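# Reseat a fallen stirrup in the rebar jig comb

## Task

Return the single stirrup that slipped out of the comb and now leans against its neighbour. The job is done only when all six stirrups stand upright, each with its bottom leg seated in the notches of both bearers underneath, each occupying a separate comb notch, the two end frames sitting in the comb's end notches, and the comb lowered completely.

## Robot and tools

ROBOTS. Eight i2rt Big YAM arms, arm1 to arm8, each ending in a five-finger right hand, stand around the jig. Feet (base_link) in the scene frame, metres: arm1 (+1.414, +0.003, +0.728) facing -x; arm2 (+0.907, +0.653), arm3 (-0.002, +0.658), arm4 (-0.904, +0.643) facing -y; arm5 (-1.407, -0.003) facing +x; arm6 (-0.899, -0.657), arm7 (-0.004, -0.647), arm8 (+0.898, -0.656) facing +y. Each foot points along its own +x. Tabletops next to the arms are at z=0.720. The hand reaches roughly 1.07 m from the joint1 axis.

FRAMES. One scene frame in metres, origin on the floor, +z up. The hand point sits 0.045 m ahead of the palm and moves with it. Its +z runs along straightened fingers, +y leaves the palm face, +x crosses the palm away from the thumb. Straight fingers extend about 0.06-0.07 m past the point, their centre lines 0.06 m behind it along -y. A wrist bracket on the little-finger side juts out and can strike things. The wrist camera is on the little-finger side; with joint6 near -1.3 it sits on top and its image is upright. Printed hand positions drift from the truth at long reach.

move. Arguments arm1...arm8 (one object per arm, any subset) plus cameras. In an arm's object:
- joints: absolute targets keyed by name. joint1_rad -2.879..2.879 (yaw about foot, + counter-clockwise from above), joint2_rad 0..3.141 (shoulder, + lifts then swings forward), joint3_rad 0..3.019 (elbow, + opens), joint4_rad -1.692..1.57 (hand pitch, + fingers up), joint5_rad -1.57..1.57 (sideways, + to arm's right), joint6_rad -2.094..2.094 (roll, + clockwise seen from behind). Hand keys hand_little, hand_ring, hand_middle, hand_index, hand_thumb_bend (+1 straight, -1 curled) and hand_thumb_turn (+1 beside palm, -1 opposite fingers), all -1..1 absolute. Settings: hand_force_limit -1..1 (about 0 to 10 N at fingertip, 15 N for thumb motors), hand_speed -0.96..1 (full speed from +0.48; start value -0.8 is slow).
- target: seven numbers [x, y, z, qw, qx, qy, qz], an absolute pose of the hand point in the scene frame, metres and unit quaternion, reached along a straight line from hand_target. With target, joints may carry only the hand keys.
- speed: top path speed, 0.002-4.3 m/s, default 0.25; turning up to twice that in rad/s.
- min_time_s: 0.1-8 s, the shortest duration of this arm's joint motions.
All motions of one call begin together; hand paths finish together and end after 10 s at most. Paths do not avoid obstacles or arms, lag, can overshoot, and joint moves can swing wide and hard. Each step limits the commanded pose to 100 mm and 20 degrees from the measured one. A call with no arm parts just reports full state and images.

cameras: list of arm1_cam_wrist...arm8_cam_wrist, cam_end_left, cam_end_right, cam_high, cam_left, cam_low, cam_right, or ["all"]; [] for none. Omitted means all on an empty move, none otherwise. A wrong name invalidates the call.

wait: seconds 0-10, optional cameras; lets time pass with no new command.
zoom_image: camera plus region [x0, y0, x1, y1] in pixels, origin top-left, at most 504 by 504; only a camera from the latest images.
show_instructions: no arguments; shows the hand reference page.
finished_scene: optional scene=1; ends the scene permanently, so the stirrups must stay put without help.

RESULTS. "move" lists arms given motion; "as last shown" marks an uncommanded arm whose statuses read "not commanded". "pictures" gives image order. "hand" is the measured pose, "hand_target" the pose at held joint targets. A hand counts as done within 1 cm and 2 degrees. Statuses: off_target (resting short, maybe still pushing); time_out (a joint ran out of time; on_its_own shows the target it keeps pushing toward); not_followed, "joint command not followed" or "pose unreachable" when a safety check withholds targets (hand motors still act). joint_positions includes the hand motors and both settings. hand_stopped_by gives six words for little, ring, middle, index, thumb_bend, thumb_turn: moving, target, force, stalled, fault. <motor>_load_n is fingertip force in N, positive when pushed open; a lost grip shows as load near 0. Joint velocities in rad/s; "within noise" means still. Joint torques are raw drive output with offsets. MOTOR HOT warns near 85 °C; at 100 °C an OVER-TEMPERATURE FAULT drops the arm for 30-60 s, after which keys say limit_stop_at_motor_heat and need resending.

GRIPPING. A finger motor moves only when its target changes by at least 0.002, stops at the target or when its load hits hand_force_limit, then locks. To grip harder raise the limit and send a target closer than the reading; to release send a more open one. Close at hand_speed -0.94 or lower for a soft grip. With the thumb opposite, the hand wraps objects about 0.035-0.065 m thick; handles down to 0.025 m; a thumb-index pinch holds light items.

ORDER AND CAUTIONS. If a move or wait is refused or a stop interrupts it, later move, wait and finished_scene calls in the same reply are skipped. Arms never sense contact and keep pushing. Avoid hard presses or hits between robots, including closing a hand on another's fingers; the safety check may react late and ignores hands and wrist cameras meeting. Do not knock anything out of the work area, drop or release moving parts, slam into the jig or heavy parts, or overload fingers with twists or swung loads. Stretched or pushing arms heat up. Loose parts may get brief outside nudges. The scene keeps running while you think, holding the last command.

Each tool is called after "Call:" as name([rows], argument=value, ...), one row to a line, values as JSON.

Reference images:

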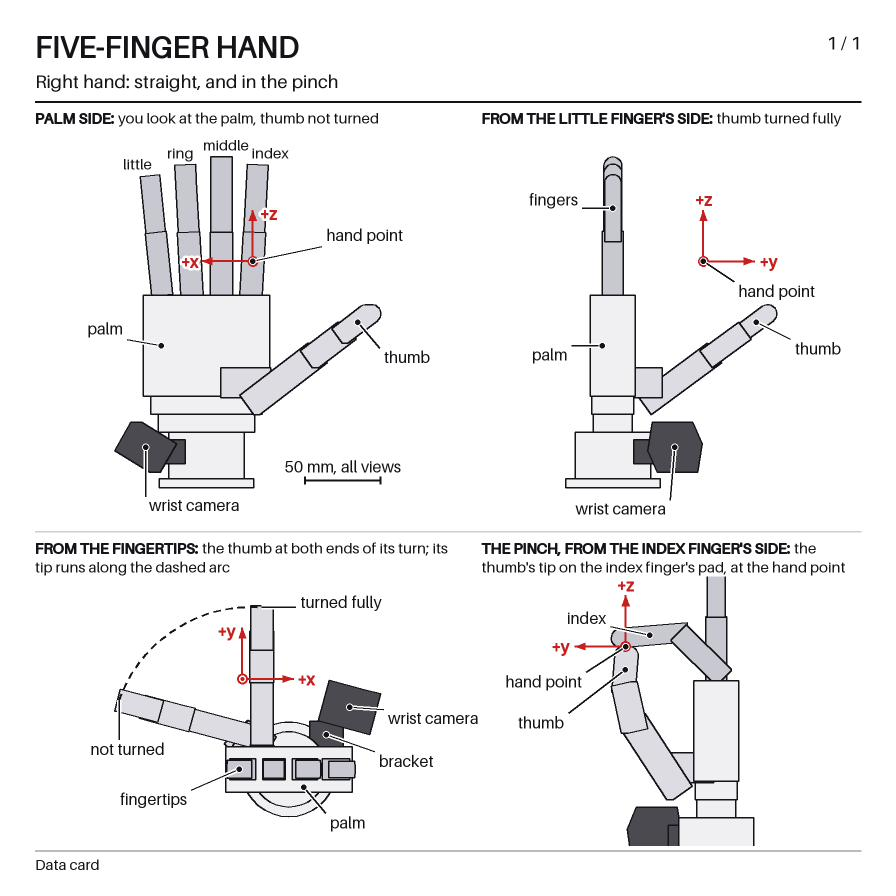

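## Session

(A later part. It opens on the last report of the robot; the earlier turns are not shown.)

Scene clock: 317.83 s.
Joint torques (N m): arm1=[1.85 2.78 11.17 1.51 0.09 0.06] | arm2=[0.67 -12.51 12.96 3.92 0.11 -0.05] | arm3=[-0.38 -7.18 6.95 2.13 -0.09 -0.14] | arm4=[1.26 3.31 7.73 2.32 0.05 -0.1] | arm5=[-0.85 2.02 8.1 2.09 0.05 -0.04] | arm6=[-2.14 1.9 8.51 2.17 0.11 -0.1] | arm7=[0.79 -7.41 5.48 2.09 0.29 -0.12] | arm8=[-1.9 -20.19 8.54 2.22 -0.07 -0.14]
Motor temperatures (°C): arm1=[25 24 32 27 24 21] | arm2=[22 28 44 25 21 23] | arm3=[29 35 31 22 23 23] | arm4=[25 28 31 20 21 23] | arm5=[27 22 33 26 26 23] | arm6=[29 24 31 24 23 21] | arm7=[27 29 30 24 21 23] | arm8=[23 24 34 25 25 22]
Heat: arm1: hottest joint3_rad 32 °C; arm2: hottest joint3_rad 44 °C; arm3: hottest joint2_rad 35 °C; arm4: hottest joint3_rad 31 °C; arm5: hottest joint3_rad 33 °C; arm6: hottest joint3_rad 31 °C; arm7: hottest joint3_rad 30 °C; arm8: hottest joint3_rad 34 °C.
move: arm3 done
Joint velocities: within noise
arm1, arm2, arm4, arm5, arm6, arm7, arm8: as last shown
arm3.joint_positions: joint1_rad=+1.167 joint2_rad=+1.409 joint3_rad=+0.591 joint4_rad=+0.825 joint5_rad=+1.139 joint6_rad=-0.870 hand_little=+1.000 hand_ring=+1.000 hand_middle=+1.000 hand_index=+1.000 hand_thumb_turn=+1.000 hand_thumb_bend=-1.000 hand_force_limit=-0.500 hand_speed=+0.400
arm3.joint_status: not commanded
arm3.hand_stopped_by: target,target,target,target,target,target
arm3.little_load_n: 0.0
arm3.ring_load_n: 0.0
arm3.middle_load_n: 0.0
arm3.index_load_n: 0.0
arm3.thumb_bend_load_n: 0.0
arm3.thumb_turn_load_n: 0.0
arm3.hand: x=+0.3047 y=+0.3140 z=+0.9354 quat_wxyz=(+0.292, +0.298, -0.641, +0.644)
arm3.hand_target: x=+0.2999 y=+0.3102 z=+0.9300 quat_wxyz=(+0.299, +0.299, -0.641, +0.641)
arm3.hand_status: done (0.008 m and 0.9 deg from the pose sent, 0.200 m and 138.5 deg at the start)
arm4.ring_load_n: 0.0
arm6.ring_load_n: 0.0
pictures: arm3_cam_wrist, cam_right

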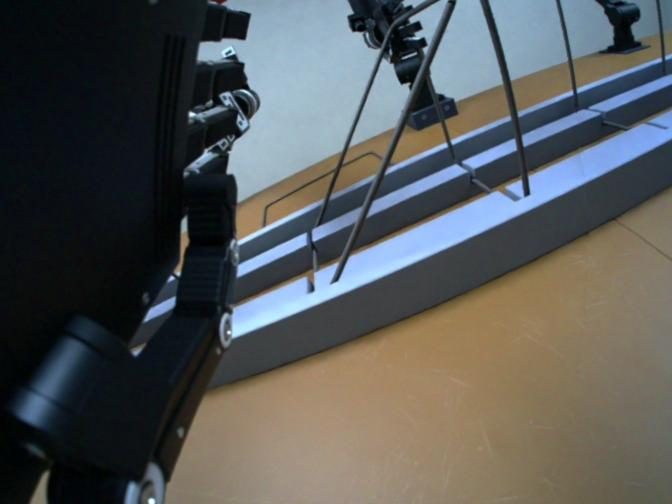

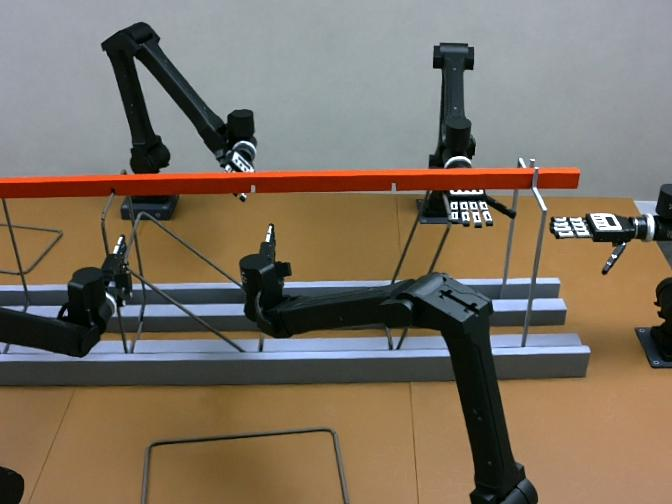

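Call:
move(arm3={"target": [0.171, 0.29, 0.858, 0.2988, 0.2988, -0.6409, 0.6409], "speed": 0.2}, cameras=["cam_right", "arm3_cam_wrist", "cam_low"])

Scene clock: 319.57 s.
Joint torques (N m): arm1=[1.73 2.02 11.18 1.62 0.1 0.05] | arm2=[0.67 -12.45 12.96 3.9 0.11 -0.05] | arm3=[-0.5 -5.25 4.94 2.33 -0.08 -0.11] | arm4=[1.14 3.19 7.73 2.3 0.05 -0.09] | arm5=[-0.38 2.08 8.1 1.88 0.08 -0.07] | arm6=[-2.08 2.08 8.51 2.18 0.11 -0.08] | arm7=[0.85 -7.53 5.48 2.1 0.29 -0.1] | arm8=[-1.73 -20.19 8.44 2.28 -0.07 -0.14]
Motor temperatures (°C): arm1=[25 24 32 27 24 21] | arm2=[22 28 44 25 21 23] | arm3=[29 35 31 22 23 23] | arm4=[25 28 31 20 21 23] | arm5=[27 22 33 26 26 23] | arm6=[29 24 31 24 23 21] | arm7=[27 28 30 24 21 23] | arm8=[23 24 34 25 25 22]
Heat: arm1: hottest joint3_rad 32 °C; arm2: hottest joint3_rad 44 °C; arm3: hottest joint2_rad 35 °C; arm4: hottest joint3_rad 31 °C; arm5: hottest joint3_rad 33 °C; arm6: hottest joint3_rad 31 °C; arm7: hottest joint3_rad 30 °C; arm8: hottest joint3_rad 34 °C.
move: arm3 done
Joint velocities: within noise
arm1, arm2, arm4, arm5, arm6, arm7, arm8: as last shown
arm1.index_load_n: -0.5
arm1.thumb_turn_load_n: -0.5
arm3.joint_positions: joint1_rad=+0.886 joint2_rad=+1.452 joint3_rad=+0.275 joint4_rad=+1.175 joint5_rad=+0.861 joint6_rad=-0.870 hand_little=+1.000 hand_ring=+1.000 hand_middle=+1.000 hand_index=+1.000 hand_thumb_turn=+1.000 hand_thumb_bend=-1.000 hand_force_limit=-0.500 hand_speed=+0.400
arm3.joint_status: not commanded
arm3.hand_stopped_by: target,target,target,target,target,target
arm3.little_load_n: 0.0
arm3.ring_load_n: 0.0
arm3.middle_load_n: 0.0
arm3.index_load_n: 0.0
arm3.thumb_bend_load_n: 0.0
arm3.thumb_turn_load_n: 0.0
arm3.hand: x=+0.1749 y=+0.2920 z=+0.8591 quat_wxyz=(+0.295, +0.301, -0.642, +0.641)
arm3.hand_target: x=+0.1710 y=+0.2901 z=+0.8580 quat_wxyz=(+0.299, +0.299, -0.641, +0.641)
arm3.hand_status: done (0.005 m and 0.5 deg from the pose sent, 0.156 m and 0.9 deg at the start)
arm6.middle_load_n: 0.5
arm8.ring_load_n: 0.5
arm8.thumb_bend_load_n: 0.5
pictures: arm3_cam_wrist, cam_low, cam_right

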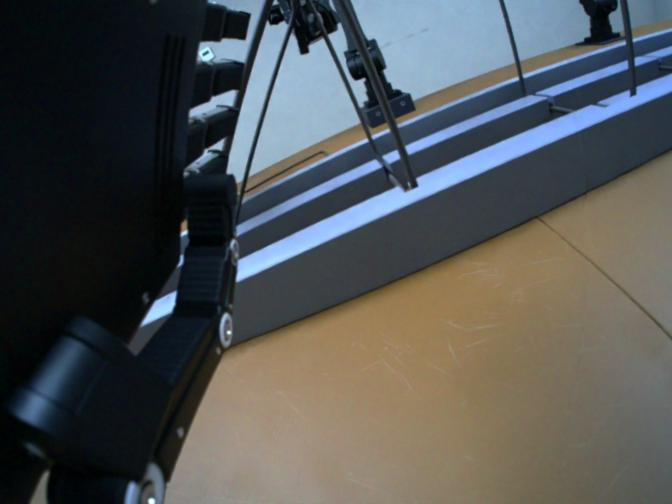

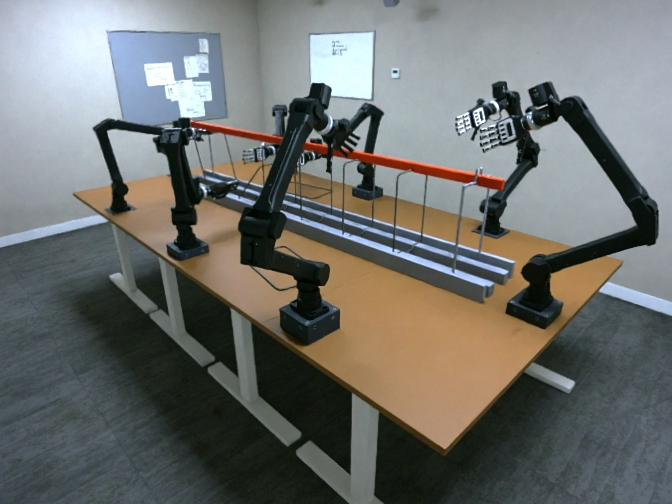

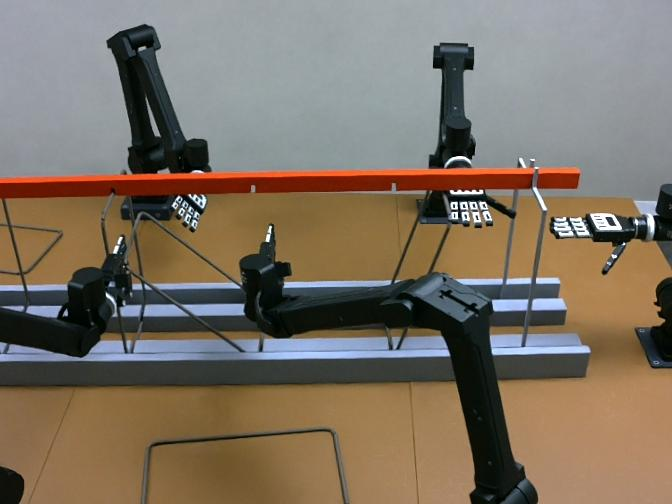

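Call:
zoom_image(camera="arm3_cam_wrist", region=[180, 0, 480, 260])

Scaled by 1.680 from the camera's image (finer frame: 960x720).

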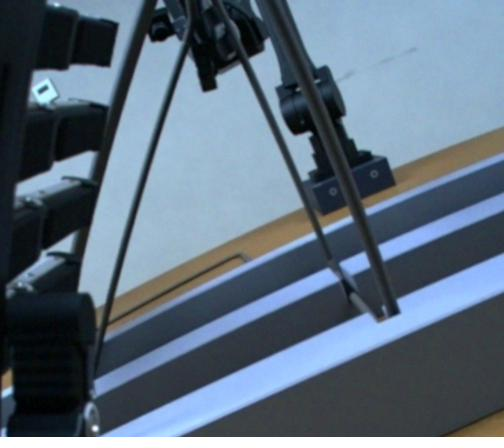

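Call:
move(arm3={"target": [0.171, 0.225, 0.858, 0.2988, 0.2988, -0.6409, 0.6409], "speed": 0.1}, cameras=["arm3_cam_wrist"])

Call:
zoom_image(camera="arm3_cam_wrist", region=[180, 0, 480, 260])

Scene clock: 321.80 s.
Joint torques (N m): arm1=[1.61 2.37 11.41 1.73 0.02 0.07] | arm2=[0.62 -12.45 12.96 3.9 0.11 -0.05] | arm3=[-0.56 -6.83 7.56 1.24 -0.1 -0.12] | arm4=[1.26 3.19 7.75 2.32 0.04 -0.1] | arm5=[-0.62 2.32 8.12 2.1 0.06 -0.03] | arm6=[-1.96 2.14 8.44 2.19 0.12 -0.09] | arm7=[0.67 -7.36 5.5 2.1 0.29 -0.12] | arm8=[-1.85 -20.13 8.47 2.24 -0.06 -0.15]
Motor temperatures (°C): arm1=[25 24 32 27 24 21] | arm2=[22 28 44 25 21 23] | arm3=[29 34 31 22 23 23] | arm4=[25 28 31 20 21 23] | arm5=[27 22 33 26 26 23] | arm6=[29 24 31 24 23 21] | arm7=[27 28 30 24 21 23] | arm8=[23 24 34 25 25 22]
Heat: arm1: hottest joint3_rad 32 °C; arm2: hottest joint3_rad 44 °C; arm3: hottest joint2_rad 34 °C; arm4: hottest joint3_rad 31 °C; arm5: hottest joint3_rad 33 °C; arm6: hottest joint3_rad 31 °C; arm7: hottest joint3_rad 30 °C; arm8: hottest joint3_rad 34 °C.
move: arm3 off_target
Joint velocities: within noise
arm1.joint_positions: joint1_rad=-0.095 joint2_rad=+0.083 joint3_rad=+0.371 joint4_rad=-0.273 joint5_rad=-0.083 joint6_rad=-0.008 hand_little=+1.000 hand_ring=+1.000 hand_middle=+1.000 hand_index=+1.000 hand_thumb_turn=+1.000 hand_thumb_bend=+1.000 hand_force_limit=+0.000 hand_speed=-0.500
arm1.joint_status: not commanded
arm1.hand_stopped_by: fault,target,target,target,target,target
arm1.little_load_n: 0.0
arm1.ring_load_n: 0.0
arm1.middle_load_n: 0.0
arm1.index_load_n: 0.0
arm1.thumb_bend_load_n: 0.0
arm1.thumb_turn_load_n: 0.0
arm1.hand: x=+1.1281 y=-0.0168 z=+1.0092 quat_wxyz=(+0.508, -0.496, -0.496, +0.500)
arm1.hand_target: x=+1.1297 y=-0.0199 z=+1.0001 quat_wxyz=(+0.500, -0.500, -0.500, +0.500)
arm1.hand_status: not commanded
arm2: as last shown
arm2.thumb_turn_load_n: 0.0
arm3.joint_positions: joint1_rad=+0.729 joint2_rad=+1.544 joint3_rad=+0.367 joint4_rad=+1.175 joint5_rad=+0.703 joint6_rad=-0.870 hand_little=+1.000 hand_ring=+1.000 hand_middle=+1.000 hand_index=+1.000 hand_thumb_turn=+1.000 hand_thumb_bend=-1.000 hand_force_limit=-0.500 hand_speed=+0.400
arm3.joint_status: not commanded
arm3.hand_stopped_by: target,target,target,target,target,target
arm3.little_load_n: 0.0
arm3.ring_load_n: 0.5
arm3.middle_load_n: 0.0
arm3.index_load_n: 0.0
arm3.thumb_bend_load_n: 0.0
arm3.thumb_turn_load_n: 0.0
arm3.hand: x=+0.1687 y=+0.2360 z=+0.8549 quat_wxyz=(+0.294, +0.301, -0.642, +0.641)
arm3.hand_target: x=+0.1707 y=+0.2254 z=+0.8581 quat_wxyz=(+0.299, +0.299, -0.641, +0.641)
arm3.hand_status: off_target (0.012 m and 0.6 deg from the pose sent, 0.067 m and 0.5 deg at the start)
arm4.joint_positions: joint1_rad=+0.384 joint2_rad=+0.552 joint3_rad=+1.350 joint4_rad=-1.286 joint5_rad=+0.102 joint6_rad=-0.981 hand_little=+1.000 hand_ring=+1.000 hand_middle=+1.000 hand_index=+1.000 hand_thumb_turn=+1.000 hand_thumb_bend=+1.000 hand_force_limit=+0.000 hand_speed=-0.800
arm4.joint_status: not commanded
arm4.hand_stopped_by: target,target,target,target,target,target
arm4.little_load_n: 0.0
arm4.ring_load_n: -0.5
arm4.middle_load_n: 0.0
arm4.index_load_n: 0.0
arm4.thumb_bend_load_n: 0.0
arm4.thumb_turn_load_n: 0.0
arm4.hand: x=-0.8792 y=+0.4314 z=+1.2836 quat_wxyz=(+0.195, +0.515, -0.683, +0.479)
arm4.hand_target: x=-0.8796 y=+0.4322 z=+1.2924 quat_wxyz=(+0.197, +0.511, -0.679, +0.488)
arm4.hand_status: not commanded
arm5.joint_positions: joint1_rad=+0.098 joint2_rad=+0.650 joint3_rad=+1.435 joint4_rad=-1.275 joint5_rad=+0.139 joint6_rad=-1.336 hand_little=+1.000 hand_ring=+1.000 hand_middle=+1.000 hand_index=+1.000 hand_thumb_turn=+1.000 hand_thumb_bend=+1.000 hand_force_limit=+0.000 hand_speed=-0.800
arm5.joint_status: not commanded
arm5.hand_stopped_by: target,target,target,target,target,target
arm5.little_load_n: 0.0
arm5.ring_load_n: 0.0
arm5.middle_load_n: 0.0
arm5.index_load_n: 0.0
arm5.thumb_bend_load_n: 0.0
arm5.thumb_turn_load_n: 0.0
arm5.hand: x=-1.1677 y=-0.0576 z=+1.2974 quat_wxyz=(-0.025, +0.847, -0.095, +0.522)
arm5.hand_target: x=-1.1690 y=-0.0577 z=+1.3064 quat_wxyz=(-0.027, +0.842, -0.095, +0.531)
arm5.hand_status: not commanded
arm6.joint_positions: joint1_rad=-0.123 joint2_rad=+0.630 joint3_rad=+1.447 joint4_rad=-1.200 joint5_rad=+0.216 joint6_rad=-1.427 hand_little=+1.000 hand_ring=+1.000 hand_middle=+1.000 hand_index=+1.000 hand_thumb_turn=+1.000 hand_thumb_bend=+1.000 hand_force_limit=+0.000 hand_speed=-0.800
arm6.joint_status: not commanded
arm6.hand_stopped_by: target,target,target,target,target,target
arm6.little_load_n: 0.0
arm6.ring_load_n: 0.0
arm6.middle_load_n: 0.0
arm6.index_load_n: 0.0
arm6.thumb_bend_load_n: 0.0
arm6.thumb_turn_load_n: 0.0
arm6.hand: x=-0.7750 y=-0.4274 z=+1.2815 quat_wxyz=(-0.330, +0.693, +0.455, +0.451)
arm6.hand_target: x=-0.7752 y=-0.4293 z=+1.2898 quat_wxyz=(-0.337, +0.690, +0.451, +0.456)
arm6.hand_status: not commanded
arm7.joint_positions: joint1_rad=-0.410 joint2_rad=+1.359 joint3_rad=+0.645 joint4_rad=+0.710 joint5_rad=-0.392 joint6_rad=-1.569 hand_little=+1.000 hand_ring=+1.000 hand_middle=+1.000 hand_index=+1.000 hand_thumb_turn=+1.000 hand_thumb_bend=-1.000 hand_force_limit=-0.650 hand_speed=+0.400
arm7.joint_status: not commanded
arm7.hand_stopped_by: target,target,target,target,target,target
arm7.little_load_n: 0.0
arm7.ring_load_n: 0.0
arm7.middle_load_n: 0.0
arm7.index_load_n: 0.0
arm7.thumb_bend_load_n: 0.0
arm7.thumb_turn_load_n: 0.0
arm7.hand: x=+0.1959 y=-0.1083 z=+1.0078 quat_wxyz=(-0.500, +0.501, +0.503, +0.497)
arm7.hand_target: x=+0.1947 y=-0.1100 z=+1.0129 quat_wxyz=(-0.500, +0.500, +0.500, +0.500)
arm7.hand_status: not commanded
arm8.joint_positions: joint1_rad=+0.796 joint2_rad=+1.902 joint3_rad=+1.354 joint4_rad=+0.493 joint5_rad=+0.832 joint6_rad=-1.541 hand_little=+1.000 hand_ring=+1.000 hand_middle=+1.000 hand_index=+1.000 hand_thumb_turn=+1.000 hand_thumb_bend=-1.000 hand_force_limit=-0.650 hand_speed=+0.400
arm8.joint_status: not commanded
arm8.hand_stopped_by: target,target,target,target,target,target
arm8.little_load_n: 0.0
arm8.ring_load_n: 0.0
arm8.middle_load_n: 0.0
arm8.index_load_n: 0.0
arm8.thumb_bend_load_n: 0.0
arm8.thumb_turn_load_n: 0.0
arm8.hand: x=+0.5039 y=-0.0560 z=+0.9966 quat_wxyz=(-0.489, +0.502, +0.513, +0.496)
arm8.hand_target: x=+0.5101 y=-0.0541 z=+1.0158 quat_wxyz=(-0.500, +0.500, +0.500, +0.500)
arm8.hand_status: not commanded

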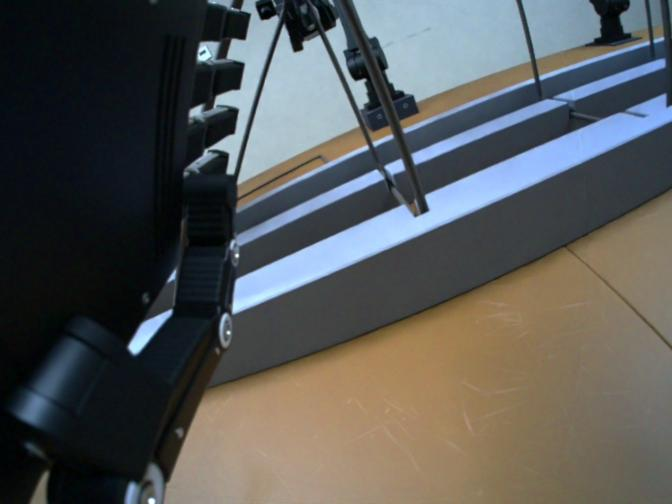

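Scaled by 1.680 from the camera's image (finer frame: 960x720).

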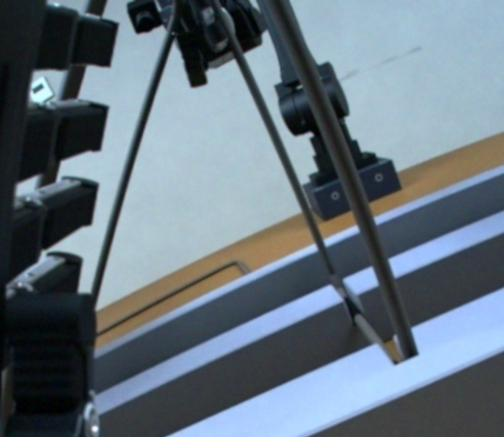

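Call:
move(arm3={"target": [0.173, 0.183, 0.86, 0.2988, 0.2988, -0.6409, 0.6409], "speed": 0.08}, cameras=["arm3_cam_wrist", "cam_right"])

Call:
zoom_image(camera="cam_right", region=[90, 160, 290, 370])

Scene clock: 323.00 s.
Joint torques (N m): arm1=[1.96 2.84 11.36 1.36 0.07 0.05] | arm2=[0.67 -12.45 12.96 3.9 0.11 -0.05] | arm3=[-0.67 -8.06 8.02 1.32 -0.09 -0.12] | arm4=[1.08 3.19 7.76 2.3 0.04 -0.1] | arm5=[-0.03 1.67 8.31 1.96 0.08 -0.03] | arm6=[-2.02 2.14 8.47 2.17 0.11 -0.1] | arm7=[0.97 -7.47 5.53 2.17 0.28 -0.11] | arm8=[-1.85 -20.31 8.53 2.26 -0.06 -0.15]
Motor temperatures (°C): arm1=[25 24 32 27 24 21] | arm2=[22 28 44 25 21 23] | arm3=[29 34 31 22 23 23] | arm4=[25 28 31 20 21 23] | arm5=[27 22 33 26 26 23] | arm6=[29 24 31 24 23 21] | arm7=[27 28 30 24 21 23] | arm8=[23 24 34 25 25 22]
Heat: arm1: hottest joint3_rad 32 °C; arm2: hottest joint3_rad 44 °C; arm3: hottest joint2_rad 34 °C; arm4: hottest joint3_rad 31 °C; arm5: hottest joint3_rad 33 °C; arm6: hottest joint3_rad 31 °C; arm7: hottest joint3_rad 30 °C; arm8: hottest joint3_rad 34 °C.
move: arm3 off_target
Joint velocities: within noise
arm1, arm2, arm4, arm5, arm6, arm7, arm8: as last shown
arm1.index_load_n: -0.5
arm1.thumb_bend_load_n: 0.5
arm3.joint_positions: joint1_rad=+0.657 joint2_rad=+1.598 joint3_rad=+0.459 joint4_rad=+1.135 joint5_rad=+0.629 joint6_rad=-0.870 hand_little=+1.000 hand_ring=+1.000 hand_middle=+1.000 hand_index=+1.000 hand_thumb_turn=+1.000 hand_thumb_bend=-1.000 hand_force_limit=-0.500 hand_speed=+0.400
arm3.joint_status: not commanded
arm3.hand_stopped_by: target,target,target,target,target,target
arm3.little_load_n: 0.0
arm3.ring_load_n: 0.0
arm3.middle_load_n: 0.0
arm3.index_load_n: 0.0
arm3.thumb_bend_load_n: 0.0
arm3.thumb_turn_load_n: 0.0
arm3.hand: x=+0.1721 y=+0.1952 z=+0.8567 quat_wxyz=(+0.294, +0.302, -0.642, +0.641)
arm3.hand_target: x=+0.1729 y=+0.1834 z=+0.8602 quat_wxyz=(+0.299, +0.299, -0.641, +0.641)
arm3.hand_status: off_target (0.013 m and 0.7 deg from the pose sent, 0.053 m and 0.6 deg at the start)
arm4.ring_load_n: 0.0
arm5.middle_load_n: -0.5
arm7.index_load_n: -0.5

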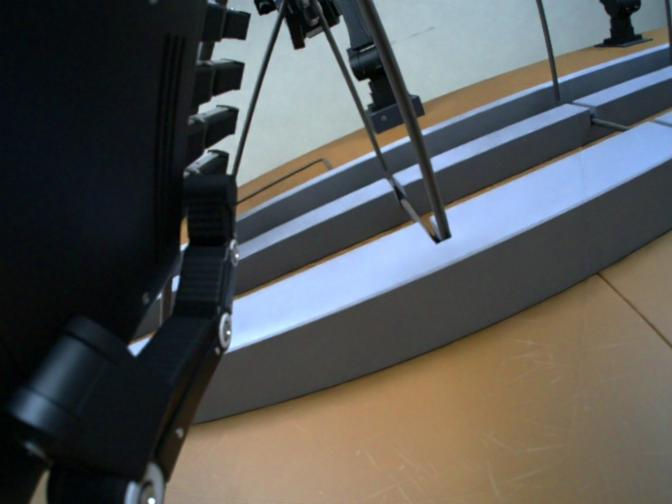

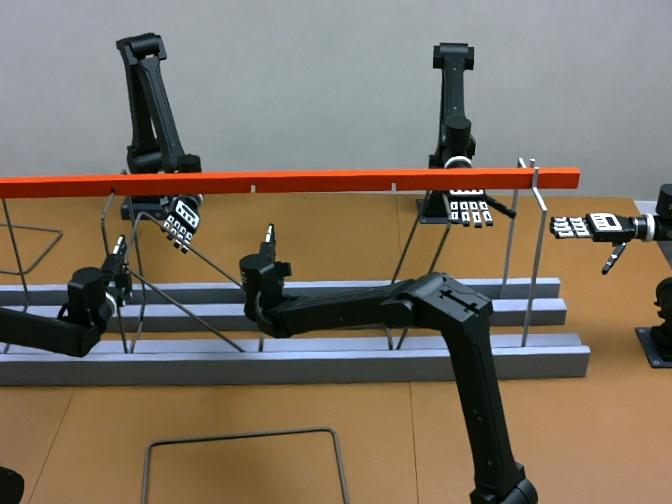

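Scaled by 2.400 from the camera's image (finer frame: 960x720).

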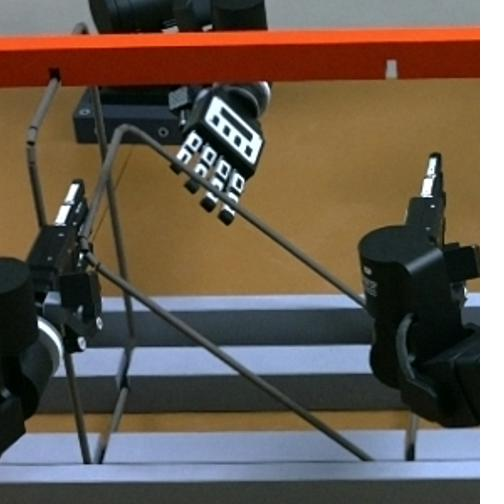

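Call:
move(arm3={"target": [0.196, 0.172, 0.886, 0.2763, 0.2763, -0.6509, 0.6509], "speed": 0.08}, cameras=["arm3_cam_wrist", "cam_right"])

Call:
zoom_image(camera="cam_right", region=[90, 160, 290, 370])

Scene clock: 325.00 s.
Joint torques (N m): arm1=[1.79 1.79 11.26 1.65 0.07 0.03] | arm2=[0.62 -12.51 12.96 3.9 0.11 -0.05] | arm3=[1.2 -10.05 9.18 1.25 0.12 0.06] | arm4=[1.2 3.14 7.75 2.3 0.04 -0.09] | arm5=[-0.32 1.79 8.23 1.87 0.09 -0.05] | arm6=[-2.02 2.08 8.51 2.18 0.11 -0.09] | arm7=[0.85 -7.18 5.52 2.13 0.23 -0.1] | arm8=[-1.67 -20.37 8.49 2.24 -0.07 -0.13]
Motor temperatures (°C): arm1=[25 24 32 27 24 21] | arm2=[22 28 44 25 21 23] | arm3=[29 34 31 22 23 23] | arm4=[25 28 31 20 21 23] | arm5=[27 22 33 26 26 23] | arm6=[29 24 31 24 23 21] | arm7=[27 28 30 24 21 23] | arm8=[23 24 34 25 25 22]
Heat: arm1: hottest joint3_rad 32 °C; arm2: hottest joint3_rad 44 °C; arm3: hottest joint2_rad 34 °C; arm4: hottest joint3_rad 31 °C; arm5: hottest joint3_rad 33 °C; arm6: hottest joint3_rad 31 °C; arm7: hottest joint3_rad 30 °C; arm8: hottest joint3_rad 34 °C.
move: arm3 off_target
Joint velocities: within noise
arm1, arm2, arm4, arm5, arm6, arm7, arm8: as last shown
arm1.index_load_n: 0.0
arm1.thumb_bend_load_n: 0.0
arm1.thumb_turn_load_n: -0.5
arm3.joint_positions: joint1_rad=+0.657 joint2_rad=+1.563 joint3_rad=+0.520 joint4_rad=+1.010 joint5_rad=+0.648 joint6_rad=-0.818 hand_little=+1.000 hand_ring=+1.000 hand_middle=+1.000 hand_index=+1.000 hand_thumb_turn=+1.000 hand_thumb_bend=-1.000 hand_force_limit=-0.500 hand_speed=+0.400
arm3.joint_status: not commanded
arm3.hand_stopped_by: target,target,target,target,target,target
arm3.little_load_n: 0.0
arm3.ring_load_n: 0.0
arm3.middle_load_n: 0.0
arm3.index_load_n: 0.0
arm3.thumb_bend_load_n: 0.0
arm3.thumb_turn_load_n: 0.0
arm3.hand: x=+0.1819 y=+0.1819 z=+0.8682 quat_wxyz=(+0.285, +0.288, -0.657, +0.635)
arm3.hand_target: x=+0.1957 y=+0.1728 z=+0.8864 quat_wxyz=(+0.276, +0.276, -0.651, +0.651)
arm3.hand_status: off_target (0.025 m and 2.6 deg from the pose sent, 0.044 m and 3.9 deg at the start)
arm5.middle_load_n: 0.0
arm7.joint_positions: joint1_rad=-0.410 joint2_rad=+1.359 joint3_rad=+0.645 joint4_rad=+0.710 joint5_rad=-0.391 joint6_rad=-1.569 hand_little=+1.000 hand_ring=+1.000 hand_middle=+1.000 hand_index=+1.000 hand_thumb_turn=+1.000 hand_thumb_bend=-1.000 hand_force_limit=-0.650 hand_speed=+0.400
arm7.index_load_n: 0.0
arm7.hand: x=+0.1961 y=-0.1084 z=+1.0078 quat_wxyz=(-0.499, +0.501, +0.502, +0.497)

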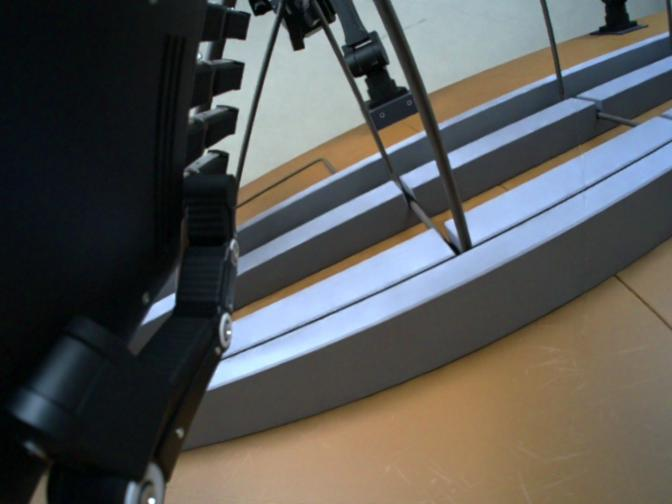

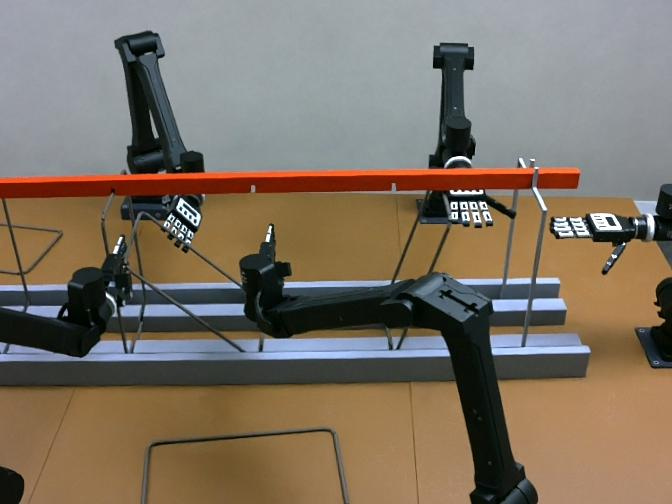

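Scaled by 2.400 from the camera's image (finer frame: 960x720).

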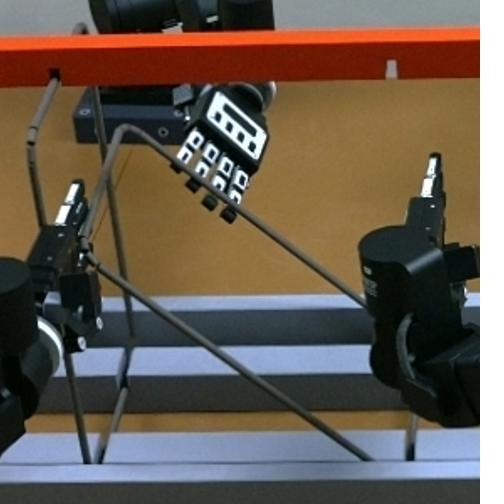

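Call:
move(arm3={"target": [0.204, 0.172, 0.902, 0.2534, 0.2534, -0.6601, 0.6601], "speed": 0.05}, arm7={"target": [0.2096, -0.11, 1.0305, 0.5, -0.5, -0.5, -0.5], "speed": 0.05}, cameras=["arm3_cam_wrist", "arm7_cam_wrist", "cam_right"])

Call:
zoom_image(camera="cam_right", region=[90, 160, 290, 370])

Scene clock: 327.00 s.
Joint torques (N m): arm1=[2.02 1.67 11.52 1.55 0.13 0.04] | arm2=[0.67 -12.51 12.96 3.9 0.11 -0.05] | arm3=[1.73 -10.52 10.48 1.52 0.05 0.12] | arm4=[1.2 3.08 7.79 2.29 0.05 -0.1] | arm5=[-0.67 1.61 8.32 1.95 0.07 -0.03] | arm6=[-2.14 2.14 8.47 2.24 0.12 -0.09] | arm7=[-0.91 -7.12 7.98 1.81 0.11 -0.11] | arm8=[-1.73 -20.13 8.58 2.29 -0.06 -0.13]
Motor temperatures (°C): arm1=[25 24 32 27 24 21] | arm2=[22 28 44 25 21 23] | arm3=[29 34 31 22 23 23] | arm4=[25 28 31 20 21 23] | arm5=[27 22 33 26 26 23] | arm6=[29 24 31 24 23 21] | arm7=[27 28 30 24 21 23] | arm8=[23 24 33 25 25 22]
Heat: arm1: hottest joint3_rad 32 °C; arm2: hottest joint3_rad 44 °C; arm3: hottest joint2_rad 34 °C; arm4: hottest joint3_rad 31 °C; arm5: hottest joint3_rad 33 °C; arm6: hottest joint3_rad 31 °C; arm7: hottest joint3_rad 30 °C; arm8: hottest joint3_rad 33 °C.
move: arm3 off_target; arm7 off_target
Joint velocities: within noise
arm1, arm2, arm4, arm5, arm6, arm8: as last shown
arm1.middle_load_n: -0.5
arm3.joint_positions: joint1_rad=+0.657 joint2_rad=+1.521 joint3_rad=+0.523 joint4_rad=+0.935 joint5_rad=+0.657 joint6_rad=-0.751 hand_little=+1.000 hand_ring=+1.000 hand_middle=+1.000 hand_index=+1.000 hand_thumb_turn=+1.000 hand_thumb_bend=-1.000 hand_force_limit=-0.500 hand_speed=+0.400
arm3.joint_status: not commanded
arm3.hand_stopped_by: target,target,target,target,target,target
arm3.little_load_n: 0.0
arm3.ring_load_n: 0.0
arm3.middle_load_n: -0.5
arm3.index_load_n: -1.5
arm3.thumb_bend_load_n: 0.0
arm3.thumb_turn_load_n: 0.0
arm3.hand: x=+0.1821 y=+0.1850 z=+0.8722 quat_wxyz=(+0.270, +0.272, -0.673, +0.633)
arm3.hand_target: x=+0.2030 y=+0.1736 z=+0.9025 quat_wxyz=(+0.253, +0.253, -0.660, +0.660)
arm3.hand_status: off_target (0.039 m and 4.5 deg from the pose sent, 0.042 m and 6.1 deg at the start)
arm7.joint_positions: joint1_rad=-0.426 joint2_rad=+1.333 joint3_rad=+0.645 joint4_rad=+0.657 joint5_rad=-0.425 joint6_rad=-1.569 hand_little=+1.000 hand_ring=+1.000 hand_middle=+1.000 hand_index=+1.000 hand_thumb_turn=+1.000 hand_thumb_bend=-1.000 hand_force_limit=-0.650 hand_speed=+0.400
arm7.joint_status: not commanded
arm7.hand_stopped_by: target,target,target,target,target,target
arm7.little_load_n: 0.0
arm7.ring_load_n: 0.0
arm7.middle_load_n: 0.0
arm7.index_load_n: 0.0
arm7.thumb_bend_load_n: 0.0
arm7.thumb_turn_load_n: 0.0
arm7.hand: x=+0.1965 y=-0.1139 z=+1.0074 quat_wxyz=(-0.500, +0.506, +0.510, +0.483)
arm7.hand_target: x=+0.2092 y=-0.1109 z=+1.0305 quat_wxyz=(-0.500, +0.500, +0.500, +0.500)
arm7.hand_status: off_target (0.027 m and 2.3 deg from the pose sent, 0.026 m and 0.5 deg at the start)

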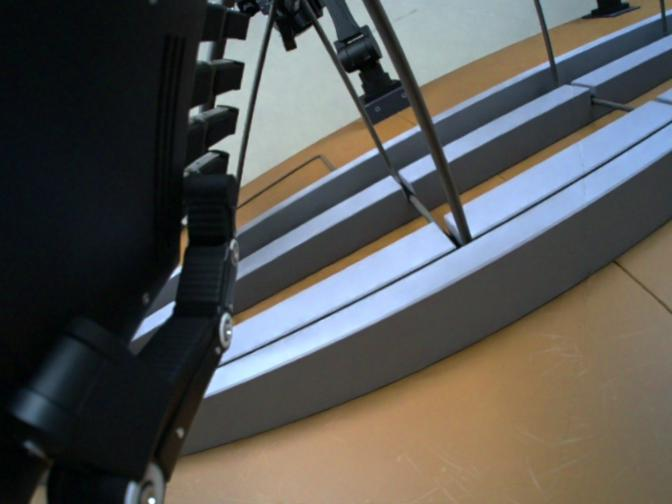

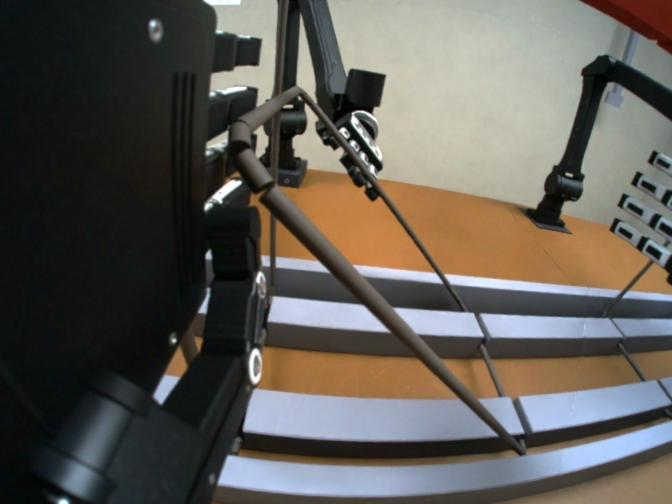

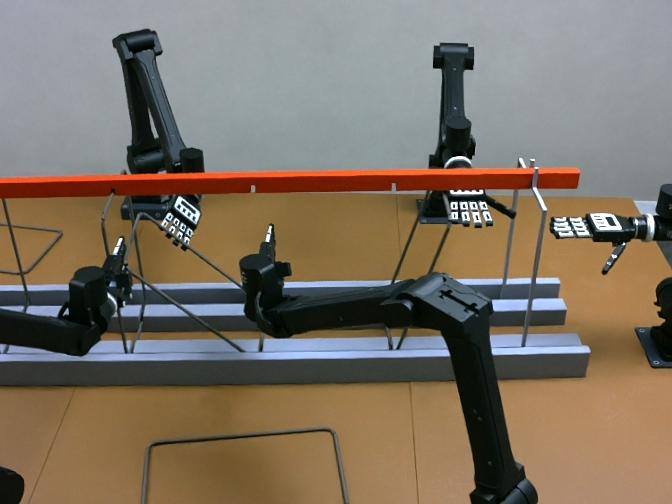

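Scaled by 2.400 from the camera's image (finer frame: 960x720).

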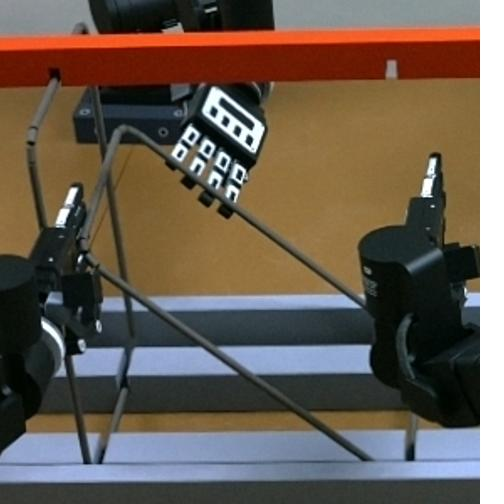

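Call:
move(arm3={"target": [0.212, 0.145, 0.918, 0.2649, 0.2649, -0.6556, 0.6556], "speed": 0.05}, arm7={"target": [0.2186, -0.11, 1.040, 0.5, -0.5, -0.5, -0.5], "speed": 0.05}, cameras=["arm3_cam_wrist", "arm7_cam_wrist", "cam_right"])

Call:
zoom_image(camera="cam_right", region=[90, 160, 290, 370])

Scene clock: 329.03 s.
Joint torques (N m): arm1=[2.02 1.44 11.18 1.51 0.13 0.05] | arm2=[0.67 -12.45 12.94 3.92 0.11 -0.05] | arm3=[0.26 -9.47 12.03 1.74 -0.48 -0.04] | arm4=[1.2 3.02 7.73 2.33 0.04 -0.08] | arm5=[-0.26 1.9 8.16 1.96 0.08 -0.05] | arm6=[-1.9 1.96 8.49 2.21 0.13 -0.08] | arm7=[0.03 -7.12 8.85 1.88 -0.27 -0.12] | arm8=[-1.9 -20.19 8.51 2.26 -0.06 -0.14]
Motor temperatures (°C): arm1=[25 24 32 27 24 21] | arm2=[22 28 44 25 21 23] | arm3=[29 34 31 22 23 23] | arm4=[25 28 31 20 21 23] | arm5=[27 22 33 26 26 23] | arm6=[29 24 31 24 23 21] | arm7=[27 28 30 24 21 23] | arm8=[23 24 33 25 25 22]
Heat: arm1: hottest joint3_rad 32 °C; arm2: hottest joint3_rad 44 °C; arm3: hottest joint2_rad 34 °C; arm4: hottest joint3_rad 31 °C; arm5: hottest joint3_rad 33 °C; arm6: hottest joint3_rad 31 °C; arm7: hottest joint3_rad 30 °C; arm8: hottest joint3_rad 33 °C.
move: arm3 off_target; arm7 off_target
Joint velocities: within noise
arm1, arm4, arm5, arm6, arm8: as last shown
arm1.middle_load_n: 0.0
arm1.index_load_n: -0.5
arm2.joint_positions: joint1_rad=-0.097 joint2_rad=+1.458 joint3_rad=+1.208 joint4_rad=+0.193 joint5_rad=-0.071 joint6_rad=+0.008 hand_little=+1.000 hand_ring=+1.000 hand_middle=+1.000 hand_index=+1.000 hand_thumb_turn=+1.000 hand_thumb_bend=+1.000 hand_force_limit=+0.000 hand_speed=-0.800
arm2.joint_status: not commanded
arm2.hand_stopped_by: target,target,target,target,target,target
arm2.little_load_n: 0.0
arm2.ring_load_n: -0.5
arm2.middle_load_n: 0.0
arm2.index_load_n: 0.0
arm2.thumb_bend_load_n: 0.0
arm2.thumb_turn_load_n: 0.0
arm2.hand: x=+0.8994 y=-0.0219 z=+1.0777 quat_wxyz=(-0.005, -0.007, -0.722, +0.692)
arm2.hand_target: x=+0.9013 y=-0.0289 z=+1.1311 quat_wxyz=(-0.002, -0.002, -0.684, +0.729)
arm2.hand_status: not commanded
arm3.joint_positions: joint1_rad=+0.657 joint2_rad=+1.517 joint3_rad=+0.596 joint4_rad=+0.863 joint5_rad=+0.651 joint6_rad=-0.774 hand_little=+1.000 hand_ring=+1.000 hand_middle=+1.000 hand_index=+1.000 hand_thumb_turn=+1.000 hand_thumb_bend=-1.000 hand_force_limit=-0.500 hand_speed=+0.400
arm3.joint_status: not commanded
arm3.hand_stopped_by: target,target,target,target,target,target
arm3.little_load_n: 0.0
arm3.ring_load_n: 0.0
arm3.middle_load_n: 0.0
arm3.index_load_n: -2.5
arm3.thumb_bend_load_n: 0.0
arm3.thumb_turn_load_n: 0.0
arm3.hand: x=+0.1955 y=+0.1663 z=+0.8908 quat_wxyz=(+0.275, +0.280, -0.668, +0.632)
arm3.hand_target: x=+0.2108 y=+0.1473 z=+0.9190 quat_wxyz=(+0.265, +0.265, -0.655, +0.656)
arm3.hand_status: off_target (0.038 m and 3.6 deg from the pose sent, 0.068 m and 3.4 deg at the start)
arm7.joint_positions: joint1_rad=-0.458 joint2_rad=+1.322 joint3_rad=+0.656 joint4_rad=+0.623 joint5_rad=-0.438 joint6_rad=-1.569 hand_little=+1.000 hand_ring=+1.000 hand_middle=+1.000 hand_index=+1.000 hand_thumb_turn=+1.000 hand_thumb_bend=-1.000 hand_force_limit=-0.650 hand_speed=+0.400
arm7.joint_status: not commanded
arm7.hand_stopped_by: target,target,target,target,target,target
arm7.little_load_n: 0.0
arm7.ring_load_n: 0.0
arm7.middle_load_n: 0.0
arm7.index_load_n: 0.0
arm7.thumb_bend_load_n: 0.0
arm7.thumb_turn_load_n: 0.0
arm7.hand: x=+0.2110 y=-0.1193 z=+1.0104 quat_wxyz=(-0.494, +0.515, +0.507, +0.484)
arm7.hand_target: x=+0.2180 y=-0.1113 z=+1.0402 quat_wxyz=(-0.500, +0.500, +0.500, +0.500)
arm7.hand_status: off_target (0.032 m and 2.7 deg from the pose sent, 0.040 m and 2.3 deg at the start)
arm8.thumb_turn_load_n: 0.5

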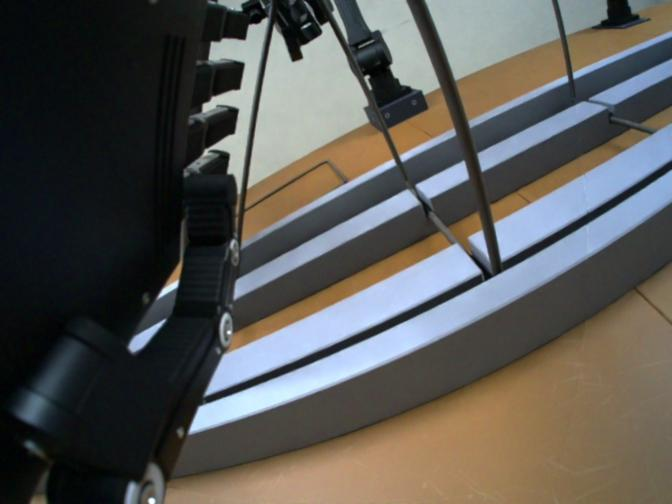

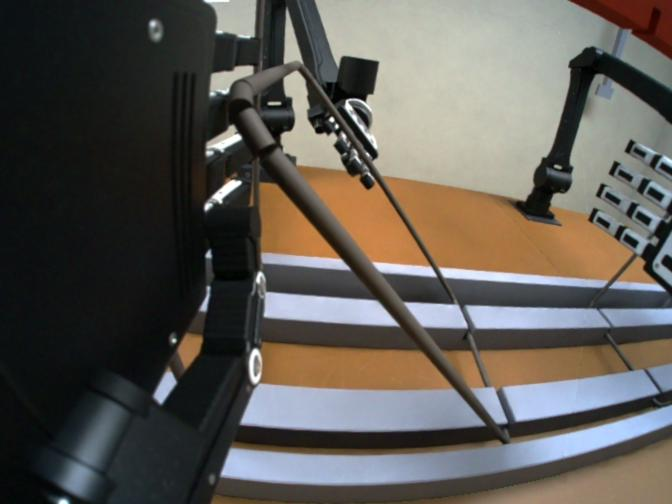

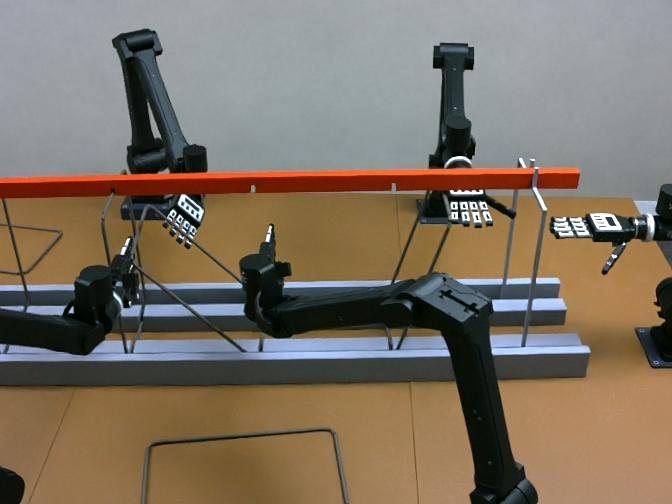

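Scaled by 2.400 from the camera's image (finer frame: 960x720).

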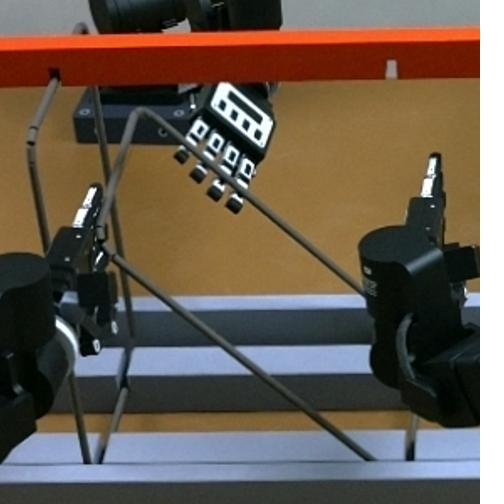

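Call:
move(arm3={"target": [0.221, 0.137, 0.936, 0.2876, 0.2876, -0.6460, 0.6460], "speed": 0.05}, arm7={"target": [0.235, -0.105, 1.056, 0.5, -0.5, -0.5, -0.5], "speed": 0.05}, cameras=["arm3_cam_wrist", "arm7_cam_wrist", "cam_right"])

Call:
zoom_image(camera="cam_right", region=[90, 160, 290, 370])

Scene clock: 330.60 s.
Joint torques (N m): arm1=[1.67 2.32 11.26 1.32 0.08 0.04] | arm2=[0.67 -12.51 12.96 3.9 0.11 -0.05] | arm3=[1.44 -10.58 12.36 1.73 -0.15 -0.08] | arm4=[1.26 3.14 7.76 2.3 0.05 -0.1] | arm5=[-0.15 2.08 8.09 1.92 0.1 -0.09] | arm6=[-1.96 2.08 8.49 2.18 0.11 -0.09] | arm7=[-0.03 -7.18 9.14 1.92 -0.24 -0.11] | arm8=[-1.85 -20.25 8.51 2.32 -0.07 -0.14]
Motor temperatures (°C): arm1=[25 24 32 27 24 21] | arm2=[22 28 44 25 21 23] | arm3=[29 34 31 22 23 23] | arm4=[25 28 31 20 21 23] | arm5=[27 22 33 26 26 23] | arm6=[29 24 31 24 23 21] | arm7=[27 28 30 24 21 23] | arm8=[23 24 33 25 25 22]
Heat: arm1: hottest joint3_rad 32 °C; arm2: hottest joint3_rad 44 °C; arm3: hottest joint2_rad 34 °C; arm4: hottest joint3_rad 31 °C; arm5: hottest joint3_rad 33 °C; arm6: hottest joint3_rad 31 °C; arm7: hottest joint3_rad 30 °C; arm8: hottest joint3_rad 33 °C.
move: arm3 off_target; arm7 off_target
Joint velocities: within noise
arm1, arm2, arm4, arm5, arm6, arm8: as last shown
arm1.index_load_n: 0.0
arm1.thumb_turn_load_n: 0.0
arm2.ring_load_n: 0.0
arm2.index_load_n: -0.5
arm3.joint_positions: joint1_rad=+0.657 joint2_rad=+1.517 joint3_rad=+0.651 joint4_rad=+0.802 joint5_rad=+0.658 joint6_rad=-0.841 hand_little=+1.000 hand_ring=+1.000 hand_middle=+1.000 hand_index=+1.000 hand_thumb_turn=+1.000 hand_thumb_bend=-1.000 hand_force_limit=-0.500 hand_speed=+0.400
arm3.joint_status: not commanded
arm3.hand_stopped_by: target,target,target,target,target,target
arm3.little_load_n: 0.0
arm3.ring_load_n: 0.0
arm3.middle_load_n: 0.0
arm3.index_load_n: -1.5
arm3.thumb_bend_load_n: 0.0
arm3.thumb_turn_load_n: 0.0
arm3.hand: x=+0.1993 y=+0.1538 z=+0.9042 quat_wxyz=(+0.299, +0.302, -0.660, +0.620)
arm3.hand_target: x=+0.2198 y=+0.1393 z=+0.9369 quat_wxyz=(+0.288, +0.287, -0.646, +0.646)
arm3.hand_status: off_target (0.042 m and 4.0 deg from the pose sent, 0.060 m and 3.4 deg at the start)
arm4.middle_load_n: -0.5
arm5.thumb_bend_load_n: -0.5
arm6.middle_load_n: -0.5
arm7.joint_positions: joint1_rad=-0.490 joint2_rad=+1.322 joint3_rad=+0.708 joint4_rad=+0.573 joint5_rad=-0.472 joint6_rad=-1.569 hand_little=+1.000 hand_ring=+1.000 hand_middle=+1.000 hand_index=+1.000 hand_thumb_turn=+1.000 hand_thumb_bend=-1.000 hand_force_limit=-0.650 hand_speed=+0.400
arm7.joint_status: not commanded
arm7.hand_stopped_by: target,target,target,target,target,target
arm7.little_load_n: 0.0
arm7.ring_load_n: 0.0
arm7.middle_load_n: 0.0
arm7.index_load_n: 0.0
arm7.thumb_bend_load_n: 0.5
arm7.thumb_turn_load_n: 0.0
arm7.hand: x=+0.2266 y=-0.1138 z=+1.0273 quat_wxyz=(-0.496, +0.514, +0.506, +0.484)
arm7.hand_target: x=+0.2343 y=-0.1064 z=+1.0562 quat_wxyz=(-0.500, +0.500, +0.500, +0.500)
arm7.hand_status: off_target (0.031 m and 2.5 deg from the pose sent, 0.054 m and 2.7 deg at the start)
arm8.thumb_turn_load_n: 0.0

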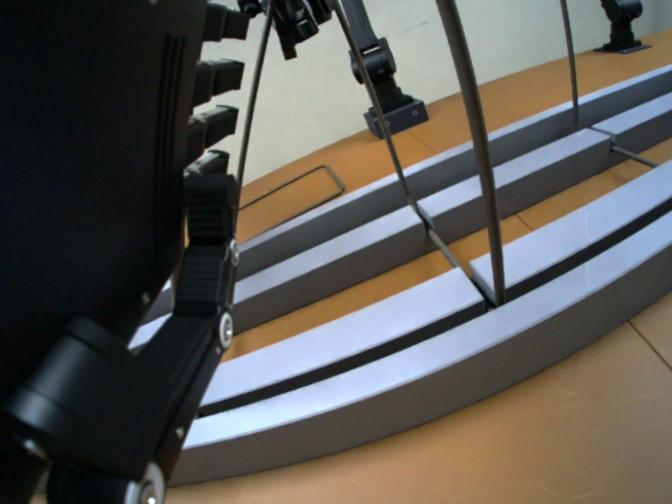

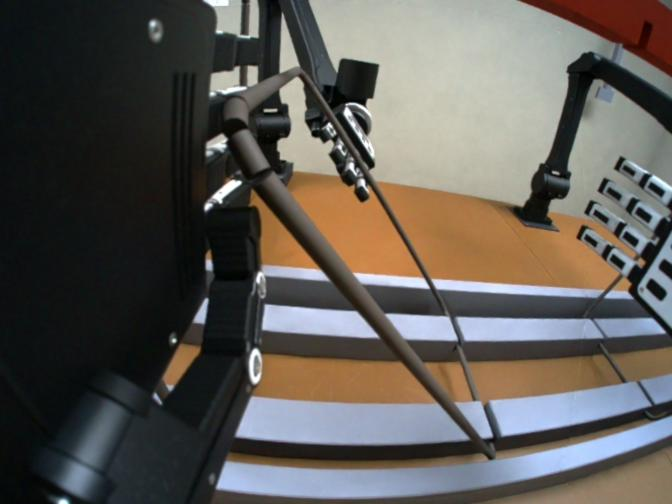

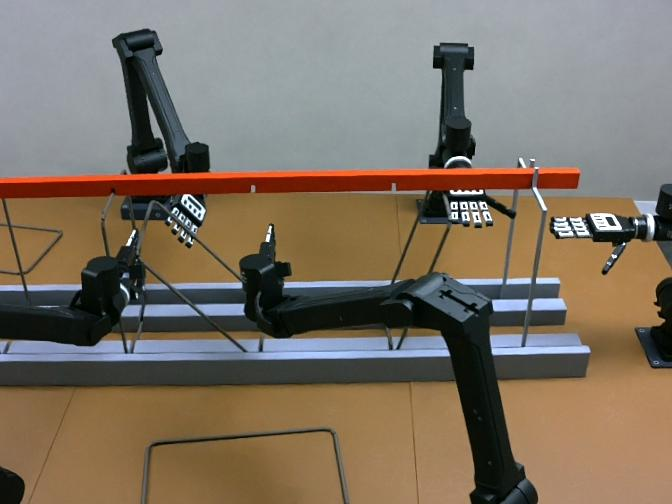

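Scaled by 2.400 from the camera's image (finer frame: 960x720).

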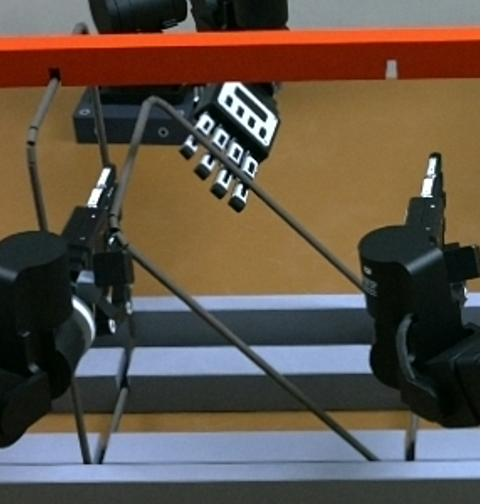

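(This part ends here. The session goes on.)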